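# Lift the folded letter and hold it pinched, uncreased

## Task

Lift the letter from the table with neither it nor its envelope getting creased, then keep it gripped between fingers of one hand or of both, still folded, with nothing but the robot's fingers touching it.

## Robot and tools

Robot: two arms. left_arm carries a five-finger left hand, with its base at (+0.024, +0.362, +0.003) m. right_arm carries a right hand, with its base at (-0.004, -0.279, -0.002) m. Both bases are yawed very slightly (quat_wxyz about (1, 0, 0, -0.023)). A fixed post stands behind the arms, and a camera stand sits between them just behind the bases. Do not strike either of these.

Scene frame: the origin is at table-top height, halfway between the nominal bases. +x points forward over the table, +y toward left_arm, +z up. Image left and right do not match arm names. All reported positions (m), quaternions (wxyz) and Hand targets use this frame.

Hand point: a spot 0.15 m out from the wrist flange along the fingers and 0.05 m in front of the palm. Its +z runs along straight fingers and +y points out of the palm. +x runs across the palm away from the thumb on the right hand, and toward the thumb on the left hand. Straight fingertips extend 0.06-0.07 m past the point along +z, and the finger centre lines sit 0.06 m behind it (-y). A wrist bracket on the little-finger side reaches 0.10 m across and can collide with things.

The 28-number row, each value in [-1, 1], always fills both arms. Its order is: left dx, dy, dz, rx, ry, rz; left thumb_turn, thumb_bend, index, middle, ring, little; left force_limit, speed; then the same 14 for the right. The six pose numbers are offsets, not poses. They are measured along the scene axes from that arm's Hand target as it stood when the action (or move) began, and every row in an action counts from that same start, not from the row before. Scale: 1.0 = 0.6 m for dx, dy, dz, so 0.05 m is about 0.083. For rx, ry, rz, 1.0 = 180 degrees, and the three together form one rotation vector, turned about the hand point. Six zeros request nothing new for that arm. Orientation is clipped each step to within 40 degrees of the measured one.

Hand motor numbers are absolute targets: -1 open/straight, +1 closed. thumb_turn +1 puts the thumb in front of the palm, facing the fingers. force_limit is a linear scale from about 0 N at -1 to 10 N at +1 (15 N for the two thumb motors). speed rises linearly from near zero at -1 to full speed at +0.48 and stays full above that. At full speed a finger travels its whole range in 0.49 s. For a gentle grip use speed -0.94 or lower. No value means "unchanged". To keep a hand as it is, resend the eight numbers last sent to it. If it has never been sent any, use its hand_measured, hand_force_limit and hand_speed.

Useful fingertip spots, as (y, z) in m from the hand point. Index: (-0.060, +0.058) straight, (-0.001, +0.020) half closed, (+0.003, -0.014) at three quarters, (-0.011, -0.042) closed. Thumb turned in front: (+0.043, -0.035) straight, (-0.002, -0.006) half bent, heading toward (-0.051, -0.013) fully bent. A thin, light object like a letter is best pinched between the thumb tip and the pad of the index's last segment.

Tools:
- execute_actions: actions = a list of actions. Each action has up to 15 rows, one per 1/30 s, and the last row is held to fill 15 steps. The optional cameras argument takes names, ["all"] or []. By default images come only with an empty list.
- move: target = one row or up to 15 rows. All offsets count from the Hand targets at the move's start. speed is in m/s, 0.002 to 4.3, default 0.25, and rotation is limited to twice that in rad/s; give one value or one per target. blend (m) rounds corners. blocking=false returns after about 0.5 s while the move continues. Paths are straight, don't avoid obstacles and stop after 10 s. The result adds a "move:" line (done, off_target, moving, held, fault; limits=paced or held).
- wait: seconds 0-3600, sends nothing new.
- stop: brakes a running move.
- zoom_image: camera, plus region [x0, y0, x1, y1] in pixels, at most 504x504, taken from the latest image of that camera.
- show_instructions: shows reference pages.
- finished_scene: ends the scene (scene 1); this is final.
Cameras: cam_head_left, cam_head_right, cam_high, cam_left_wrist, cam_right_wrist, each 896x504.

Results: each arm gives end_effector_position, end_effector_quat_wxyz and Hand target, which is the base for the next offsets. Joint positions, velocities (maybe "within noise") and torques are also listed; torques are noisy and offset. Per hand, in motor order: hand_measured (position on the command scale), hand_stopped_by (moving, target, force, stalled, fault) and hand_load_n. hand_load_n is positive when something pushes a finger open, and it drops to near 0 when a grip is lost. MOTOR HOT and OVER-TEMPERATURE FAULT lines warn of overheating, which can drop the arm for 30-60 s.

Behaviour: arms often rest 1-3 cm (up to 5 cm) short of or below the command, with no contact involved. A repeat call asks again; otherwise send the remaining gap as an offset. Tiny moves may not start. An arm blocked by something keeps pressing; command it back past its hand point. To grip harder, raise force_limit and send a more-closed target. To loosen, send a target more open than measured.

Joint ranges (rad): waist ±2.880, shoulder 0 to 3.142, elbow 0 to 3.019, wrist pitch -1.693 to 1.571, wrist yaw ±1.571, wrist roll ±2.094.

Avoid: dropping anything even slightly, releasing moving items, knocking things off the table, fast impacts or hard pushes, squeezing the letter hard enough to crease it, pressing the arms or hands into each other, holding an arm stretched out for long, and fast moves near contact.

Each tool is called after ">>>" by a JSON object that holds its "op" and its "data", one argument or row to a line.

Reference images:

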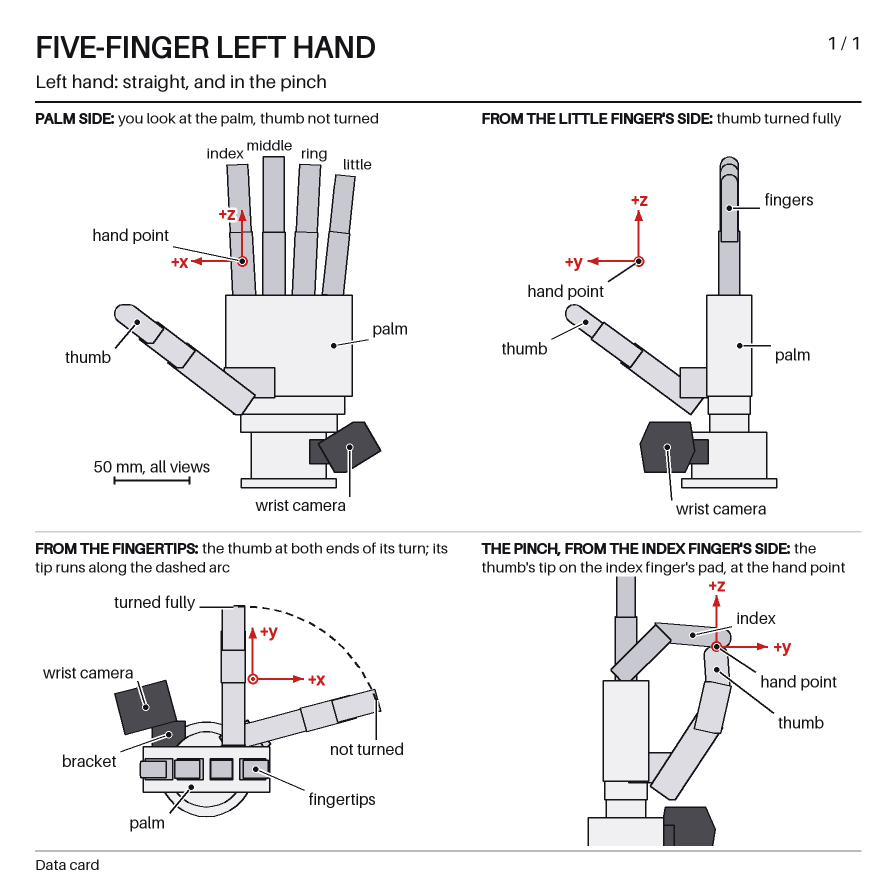

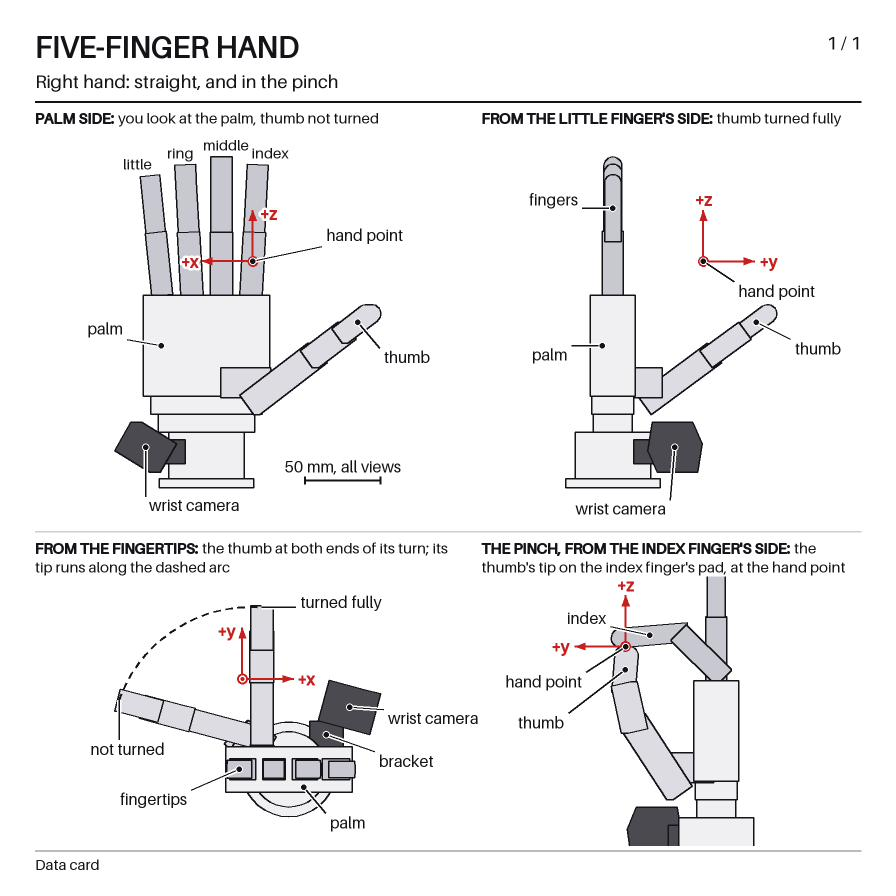

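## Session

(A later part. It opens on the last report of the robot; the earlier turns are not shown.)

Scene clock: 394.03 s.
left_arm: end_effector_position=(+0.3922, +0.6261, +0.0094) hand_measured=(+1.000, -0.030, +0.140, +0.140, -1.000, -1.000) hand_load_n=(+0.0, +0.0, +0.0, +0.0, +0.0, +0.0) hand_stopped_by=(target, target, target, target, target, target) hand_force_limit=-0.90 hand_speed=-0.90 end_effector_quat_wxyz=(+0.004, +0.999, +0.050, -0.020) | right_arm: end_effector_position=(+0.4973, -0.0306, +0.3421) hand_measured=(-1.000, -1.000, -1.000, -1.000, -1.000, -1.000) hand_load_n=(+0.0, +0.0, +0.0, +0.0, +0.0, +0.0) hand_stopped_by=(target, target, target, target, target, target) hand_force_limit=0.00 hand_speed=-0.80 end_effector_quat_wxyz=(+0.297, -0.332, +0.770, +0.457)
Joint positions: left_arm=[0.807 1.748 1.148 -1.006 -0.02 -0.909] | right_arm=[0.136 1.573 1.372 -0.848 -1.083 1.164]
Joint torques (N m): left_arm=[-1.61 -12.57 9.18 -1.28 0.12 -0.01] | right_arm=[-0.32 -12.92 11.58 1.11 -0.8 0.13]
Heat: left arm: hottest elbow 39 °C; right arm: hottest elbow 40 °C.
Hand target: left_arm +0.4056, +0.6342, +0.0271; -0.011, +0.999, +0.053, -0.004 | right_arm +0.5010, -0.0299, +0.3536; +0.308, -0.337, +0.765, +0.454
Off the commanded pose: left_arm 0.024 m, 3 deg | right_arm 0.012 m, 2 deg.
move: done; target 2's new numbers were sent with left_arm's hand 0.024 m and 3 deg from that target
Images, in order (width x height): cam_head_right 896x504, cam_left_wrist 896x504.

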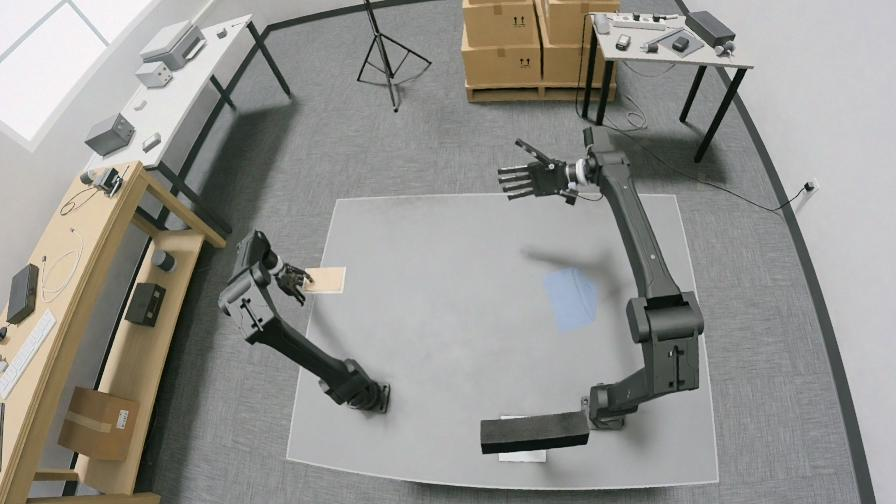

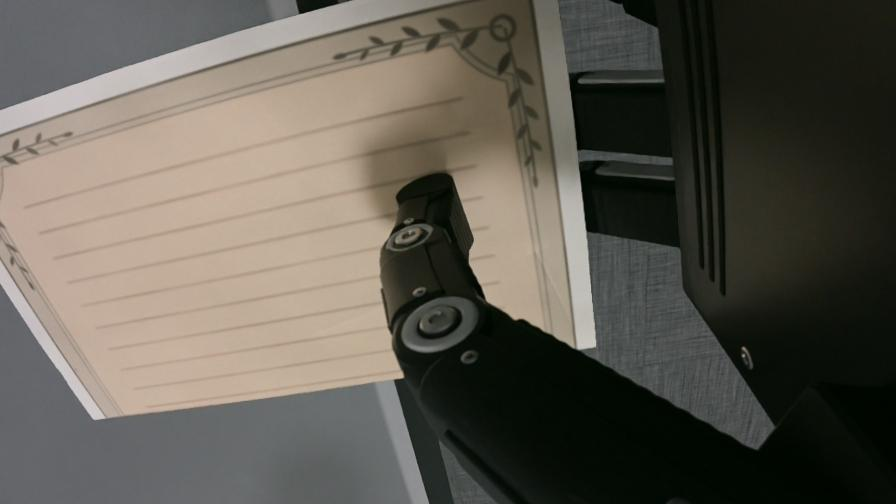

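Now close index/middle gently against the thumb.

>>> {"op": "move", "data": {
  "target": [0, 0, 0, 0, 0, 0, 1,-0.03,0.35,0.35,-1,-1,-0.82,-0.94, 0,0,0,0,0,0,-1,-1,-1,-1,-1,-1,0,-0.8],
  "speed": 0.05,
  "cameras": ["cam_left_wrist","cam_head_right"]
}}

>>> {"op": "zoom_image", "data": {
  "camera": "cam_head_right",
  "region": [270, 230, 360, 310]
}}

>>> {"op": "zoom_image", "data": {
  "camera": "cam_left_wrist",
  "region": [0, 0, 500, 450]
}}

Scene clock: 397.47 s.
left_arm: end_effector_position=(+0.3922, +0.6261, +0.0094) hand_measured=(+1.000, -0.030, +0.218, +0.212, -1.000, -1.000) hand_load_n=(+0.0, +0.0, +1.5, +2.0, +0.0, +0.0) hand_stopped_by=(target, target, force, force, target, target) hand_force_limit=-0.82 hand_speed=-0.94 end_effector_quat_wxyz=(+0.004, +0.999, +0.050, -0.020) | right_arm: end_effector_position=(+0.4973, -0.0306, +0.3421) hand_measured=(-1.000, -1.000, -1.000, -1.000, -1.000, -1.000) hand_load_n=(+0.0, -0.5, +0.0, +0.0, +0.0, +0.0) hand_stopped_by=(target, target, target, target, target, target) hand_force_limit=0.00 hand_speed=-0.80 end_effector_quat_wxyz=(+0.297, -0.332, +0.770, +0.457)
Joint positions: left_arm=[0.807 1.748 1.148 -1.006 -0.02 -0.909] | right_arm=[0.136 1.573 1.372 -0.848 -1.083 1.164]
Joint torques (N m): left_arm=[-1.61 -12.57 9.18 -1.26 0.12 0] | right_arm=[-0.32 -12.92 11.6 1.11 -0.8 0.13]
Heat: left arm: hottest elbow 39 °C; right arm: hottest elbow 40 °C.
Hand target: left_arm +0.4056, +0.6342, +0.0271; -0.011, +0.999, +0.053, -0.004 | right_arm +0.5010, -0.0299, +0.3536; +0.308, -0.337, +0.765, +0.454
Off the commanded pose: left_arm 0.024 m, 3 deg | right_arm 0.012 m, 2 deg.
move: done
Images, in order (width x height): cam_head_right 896x504, cam_left_wrist 896x504.

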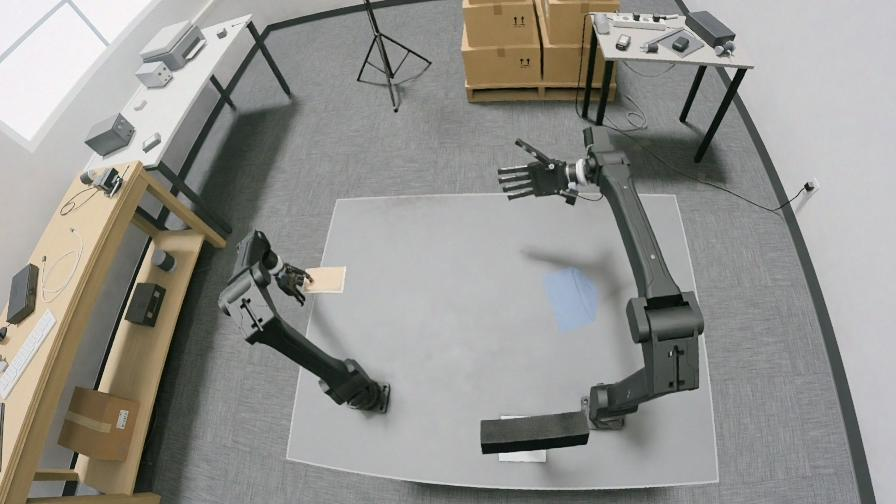

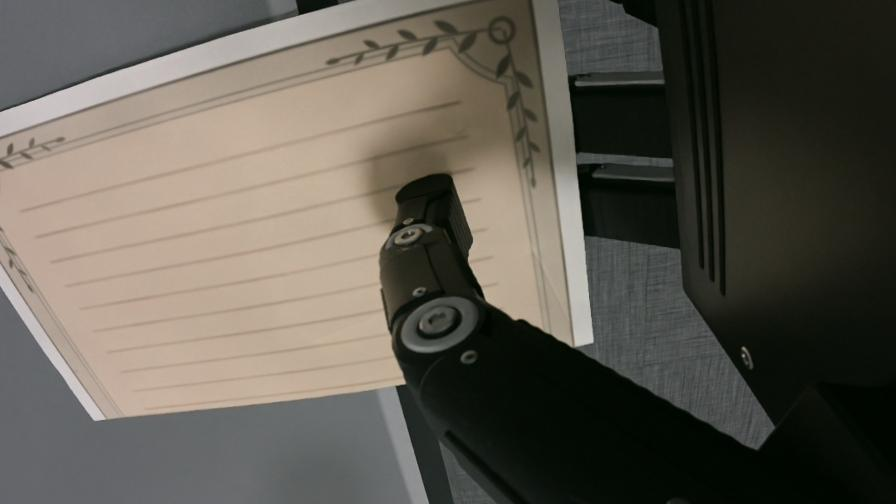

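Scaled by 5.600 from the camera's image (finer frame: 1280x720).

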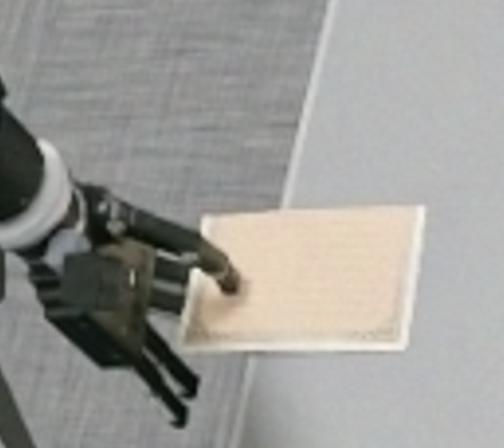

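Scaled by 1.008 from the camera's image (finer frame: 1280x720).

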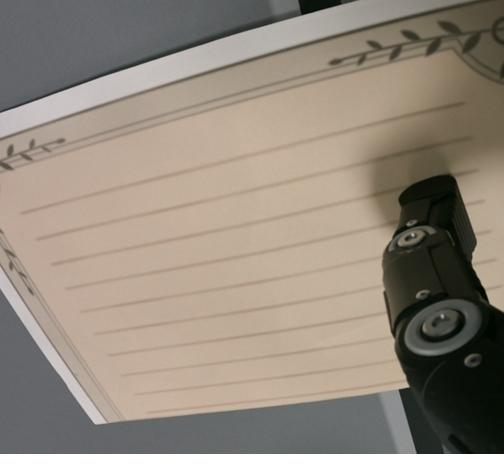

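>>> {"op": "move", "data": {
  "target": [0, 0, 0.05, 0, 0, 0, 1,-0.03,0.35,0.35,-1,-1,-0.82,-0.94, 0,0,0,0,0,0,-1,-1,-1,-1,-1,-1,0,-0.8],
  "speed": 0.05,
  "cameras": ["cam_left_wrist","cam_head_right"]
}}

>>> {"op": "zoom_image", "data": {
  "camera": "cam_head_right",
  "region": [270, 220, 360, 310]
}}

Scene clock: 401.67 s.
left_arm: end_effector_position=(+0.3880, +0.6214, +0.0348) hand_measured=(+1.000, -0.030, +0.218, +0.212, -1.000, -1.000) hand_load_n=(+0.0, +0.0, +1.5, +2.0, +0.0, +0.0) hand_stopped_by=(target, target, force, force, target, target) hand_force_limit=-0.82 hand_speed=-0.94 end_effector_quat_wxyz=(+0.008, +0.998, +0.053, -0.026) | right_arm: end_effector_position=(+0.4973, -0.0306, +0.3421) hand_measured=(-1.000, -1.000, -1.000, -1.000, -1.000, -1.000) hand_load_n=(+0.0, +0.0, +0.0, +0.0, +0.0, +0.0) hand_stopped_by=(target, target, target, target, target, target) hand_force_limit=0.00 hand_speed=-0.80 end_effector_quat_wxyz=(+0.297, -0.332, +0.770, +0.457)
Joint positions: left_arm=[0.805 1.705 1.166 -1.081 -0.021 -0.916] | right_arm=[0.136 1.573 1.372 -0.848 -1.083 1.164]
Joint torques (N m): left_arm=[-1.55 -12.1 10.85 -1.31 0.13 0] | right_arm=[-0.32 -12.92 11.6 1.11 -0.8 0.13]
Heat: left arm: hottest elbow 40 °C; right arm: hottest elbow 40 °C.
Hand target: left_arm +0.4056, +0.6342, +0.0571; -0.011, +0.999, +0.053, -0.004 | right_arm +0.5010, -0.0299, +0.3536; +0.308, -0.337, +0.765, +0.454
Off the commanded pose: left_arm 0.031 m, 3 deg | right_arm 0.012 m, 2 deg.
move: off_target (left_arm)
Images, in order (width x height): cam_head_right 896x504, cam_left_wrist 896x504.

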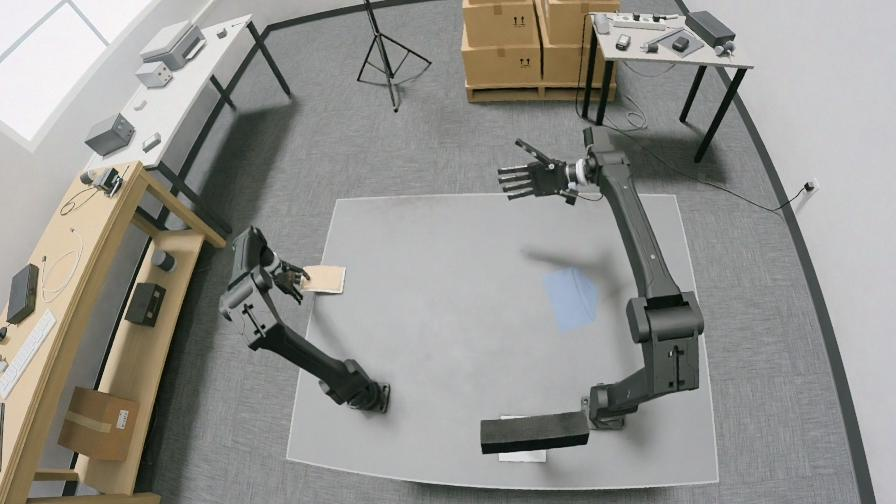

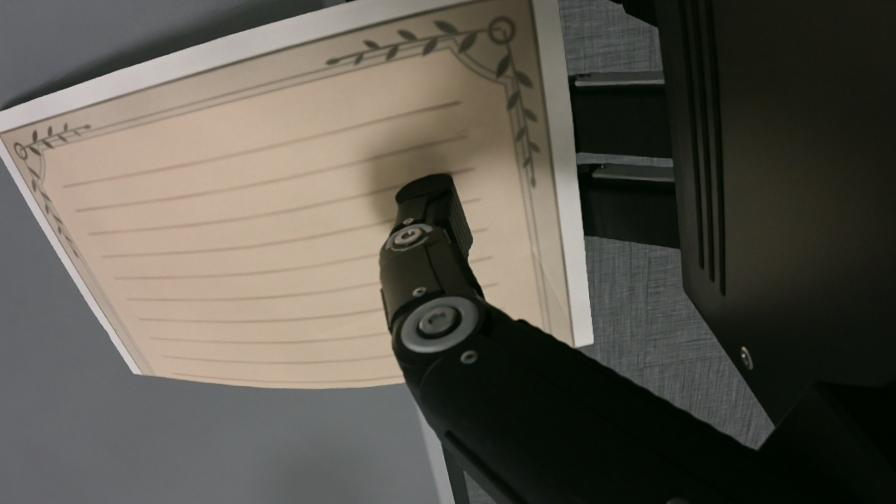

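Scaled by 5.600 from the camera's image (finer frame: 1280x720).

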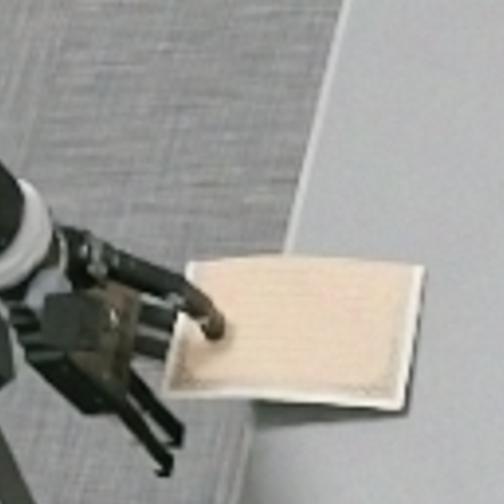

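>>> {"op": "move", "data": {
  "target": [0, 0.01, 0.15, 0, 0, 0, 1,-0.03,0.35,0.35,-1,-1,-0.82,-0.94, 0,0,0,0,0,0,-1,-1,-1,-1,-1,-1,0,-0.8],
  "speed": 0.07,
  "cameras": ["all"]
}}

>>> {"op": "zoom_image", "data": {
  "camera": "cam_head_right",
  "region": [260, 200, 380, 320]
}}

Scene clock: 406.37 s.
left_arm: end_effector_position=(+0.3937, +0.6268, +0.1219) hand_measured=(+1.000, -0.030, +0.218, +0.212, -1.000, -1.000) hand_load_n=(+0.0, +0.0, +1.5, +2.0, +0.0, +0.0) hand_stopped_by=(target, target, force, force, target, target) hand_force_limit=-0.82 hand_speed=-0.94 end_effector_quat_wxyz=(+0.009, +0.998, +0.053, -0.027) | right_arm: end_effector_position=(+0.4973, -0.0306, +0.3421) hand_measured=(-1.000, -1.000, -1.000, -1.000, -1.000, -1.000) hand_load_n=(+0.0, +0.0, +0.0, +0.0, +0.0, +0.0) hand_stopped_by=(target, target, target, target, target, target) hand_force_limit=0.00 hand_speed=-0.80 end_effector_quat_wxyz=(+0.297, -0.332, +0.770, +0.457)
Joint positions: left_arm=[0.805 1.632 1.321 -1.312 -0.021 -0.916] | right_arm=[0.136 1.573 1.372 -0.848 -1.083 1.164]
Joint torques (N m): left_arm=[-0.73 -11.87 12.05 -1.31 0.11 0.1] | right_arm=[-0.38 -12.98 11.59 1.1 -0.8 0.13]
Heat: left arm: hottest elbow 40 °C; right arm: hottest elbow 40 °C.
Hand target: left_arm +0.4056, +0.6402, +0.1471; -0.011, +0.999, +0.053, -0.004 | right_arm +0.5010, -0.0299, +0.3536; +0.308, -0.337, +0.765, +0.454
Off the commanded pose: left_arm 0.031 m, 3 deg | right_arm 0.012 m, 2 deg.
move: off_target (left_arm)

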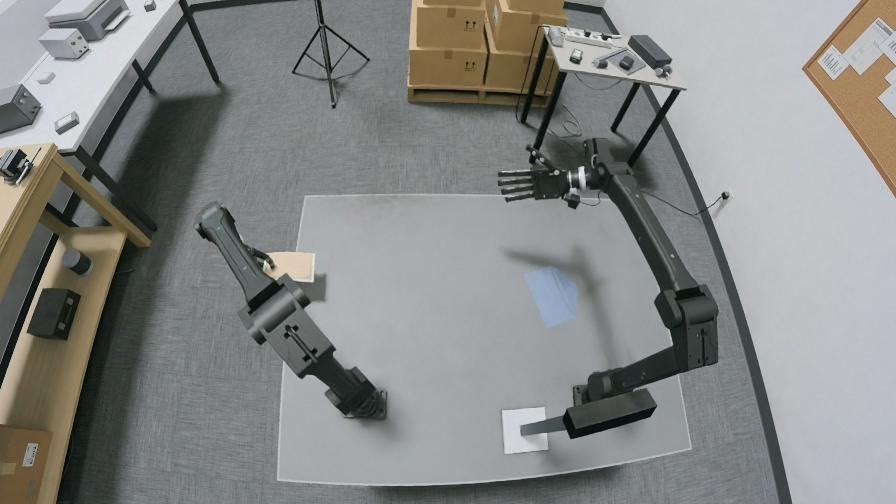

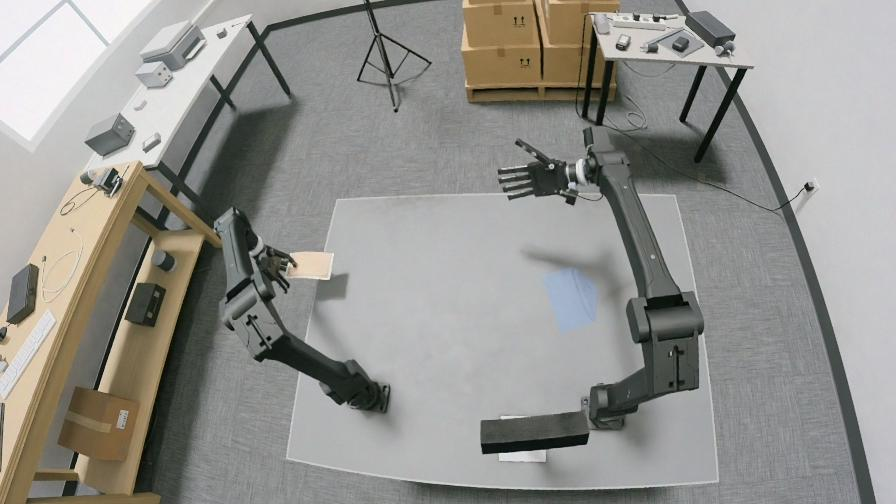

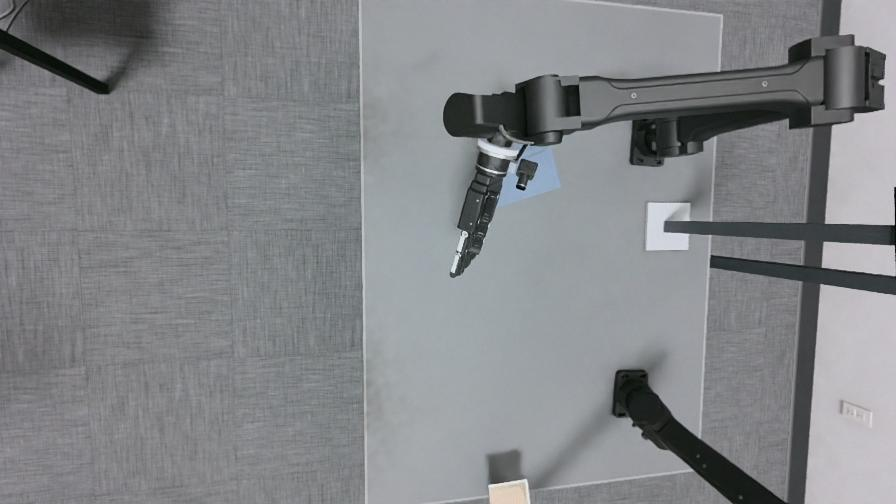

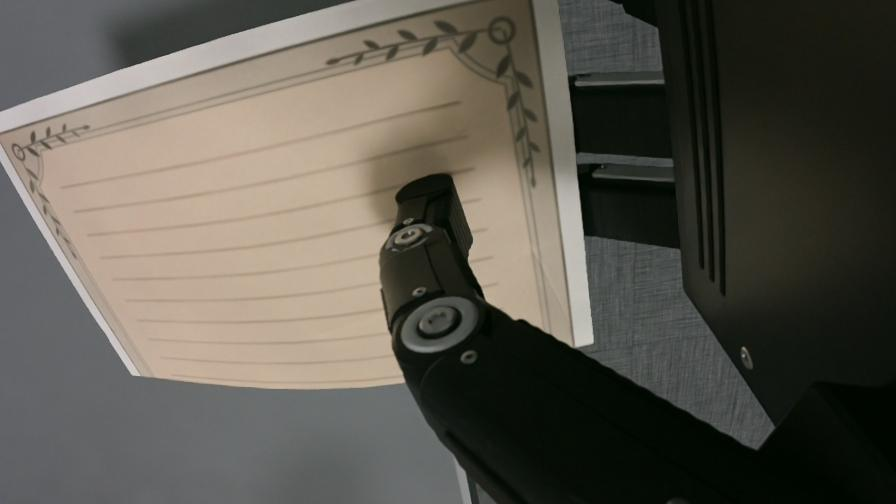

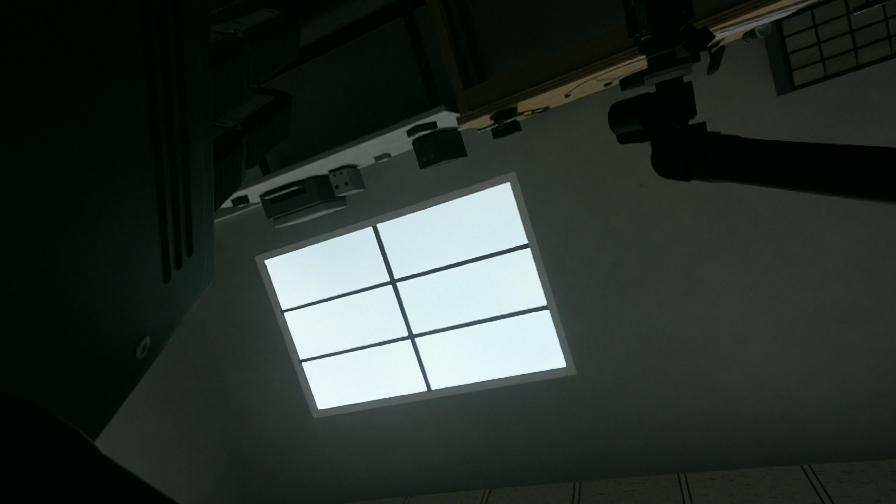

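Scaled by 4.200 from the camera's image (finer frame: 1280x720).

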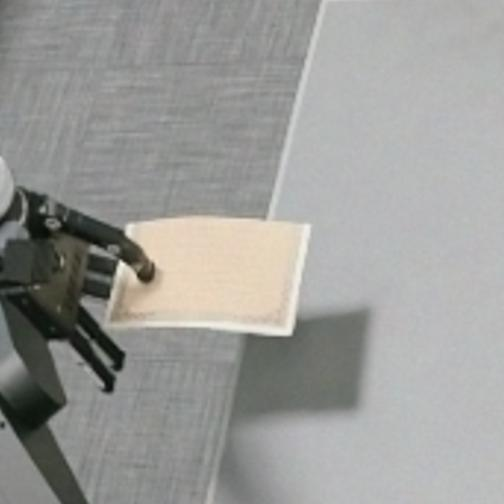

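>>> {"op": "wait", "data": {
  "seconds": 1,
  "cameras": ["cam_left_wrist"]
}}

Scene clock: 408.97 s.
left_arm: end_effector_position=(+0.3937, +0.6268, +0.1219) hand_measured=(+1.000, -0.030, +0.218, +0.212, -1.000, -1.000) hand_load_n=(+0.0, +0.0, +1.5, +2.0, +0.0, +0.0) hand_stopped_by=(target, target, force, force, target, target) hand_force_limit=-0.82 hand_speed=-0.94 end_effector_quat_wxyz=(+0.009, +0.998, +0.053, -0.027) | right_arm: end_effector_position=(+0.4973, -0.0306, +0.3421) hand_measured=(-1.000, -1.000, -1.000, -1.000, -1.000, -1.000) hand_load_n=(+0.0, +0.0, +0.0, +0.0, +0.0, +0.0) hand_stopped_by=(target, target, target, target, target, target) hand_force_limit=0.00 hand_speed=-0.80 end_effector_quat_wxyz=(+0.297, -0.332, +0.770, +0.457)
Joint positions: left_arm=[0.805 1.632 1.321 -1.312 -0.021 -0.916] | right_arm=[0.136 1.573 1.372 -0.848 -1.083 1.164]
Joint torques (N m): left_arm=[-0.79 -11.87 12.07 -1.31 0.11 0.1] | right_arm=[-0.26 -12.92 11.59 1.1 -0.8 0.13]
Heat: left arm: hottest elbow 40 °C; right arm: hottest elbow 40 °C.
Hand target: left_arm +0.4056, +0.6402, +0.1471; -0.011, +0.999, +0.053, -0.004 | right_arm +0.5010, -0.0299, +0.3536; +0.308, -0.337, +0.765, +0.454
Off the commanded pose: left_arm 0.031 m, 3 deg | right_arm 0.012 m, 2 deg.
wait: 1.00 s; at rest from the start

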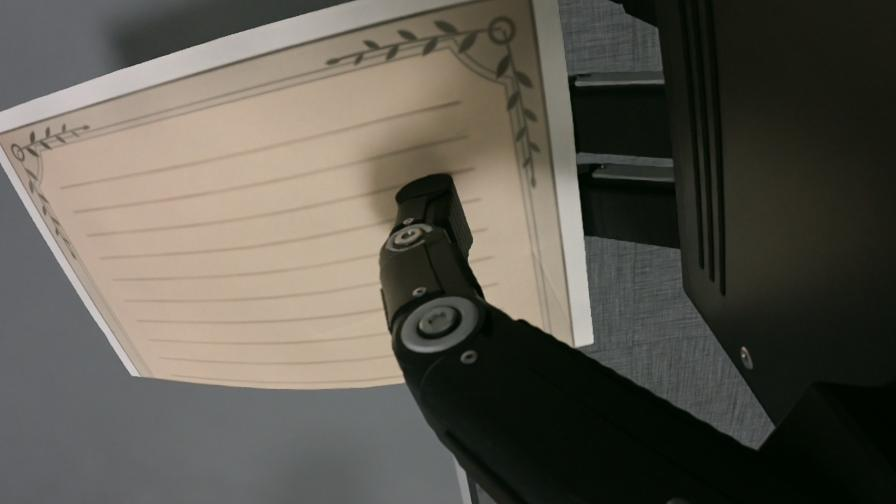

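>>> {"op": "finished_scene", "data": {
  "scene": 1
}}

The scene is finished: the task was done.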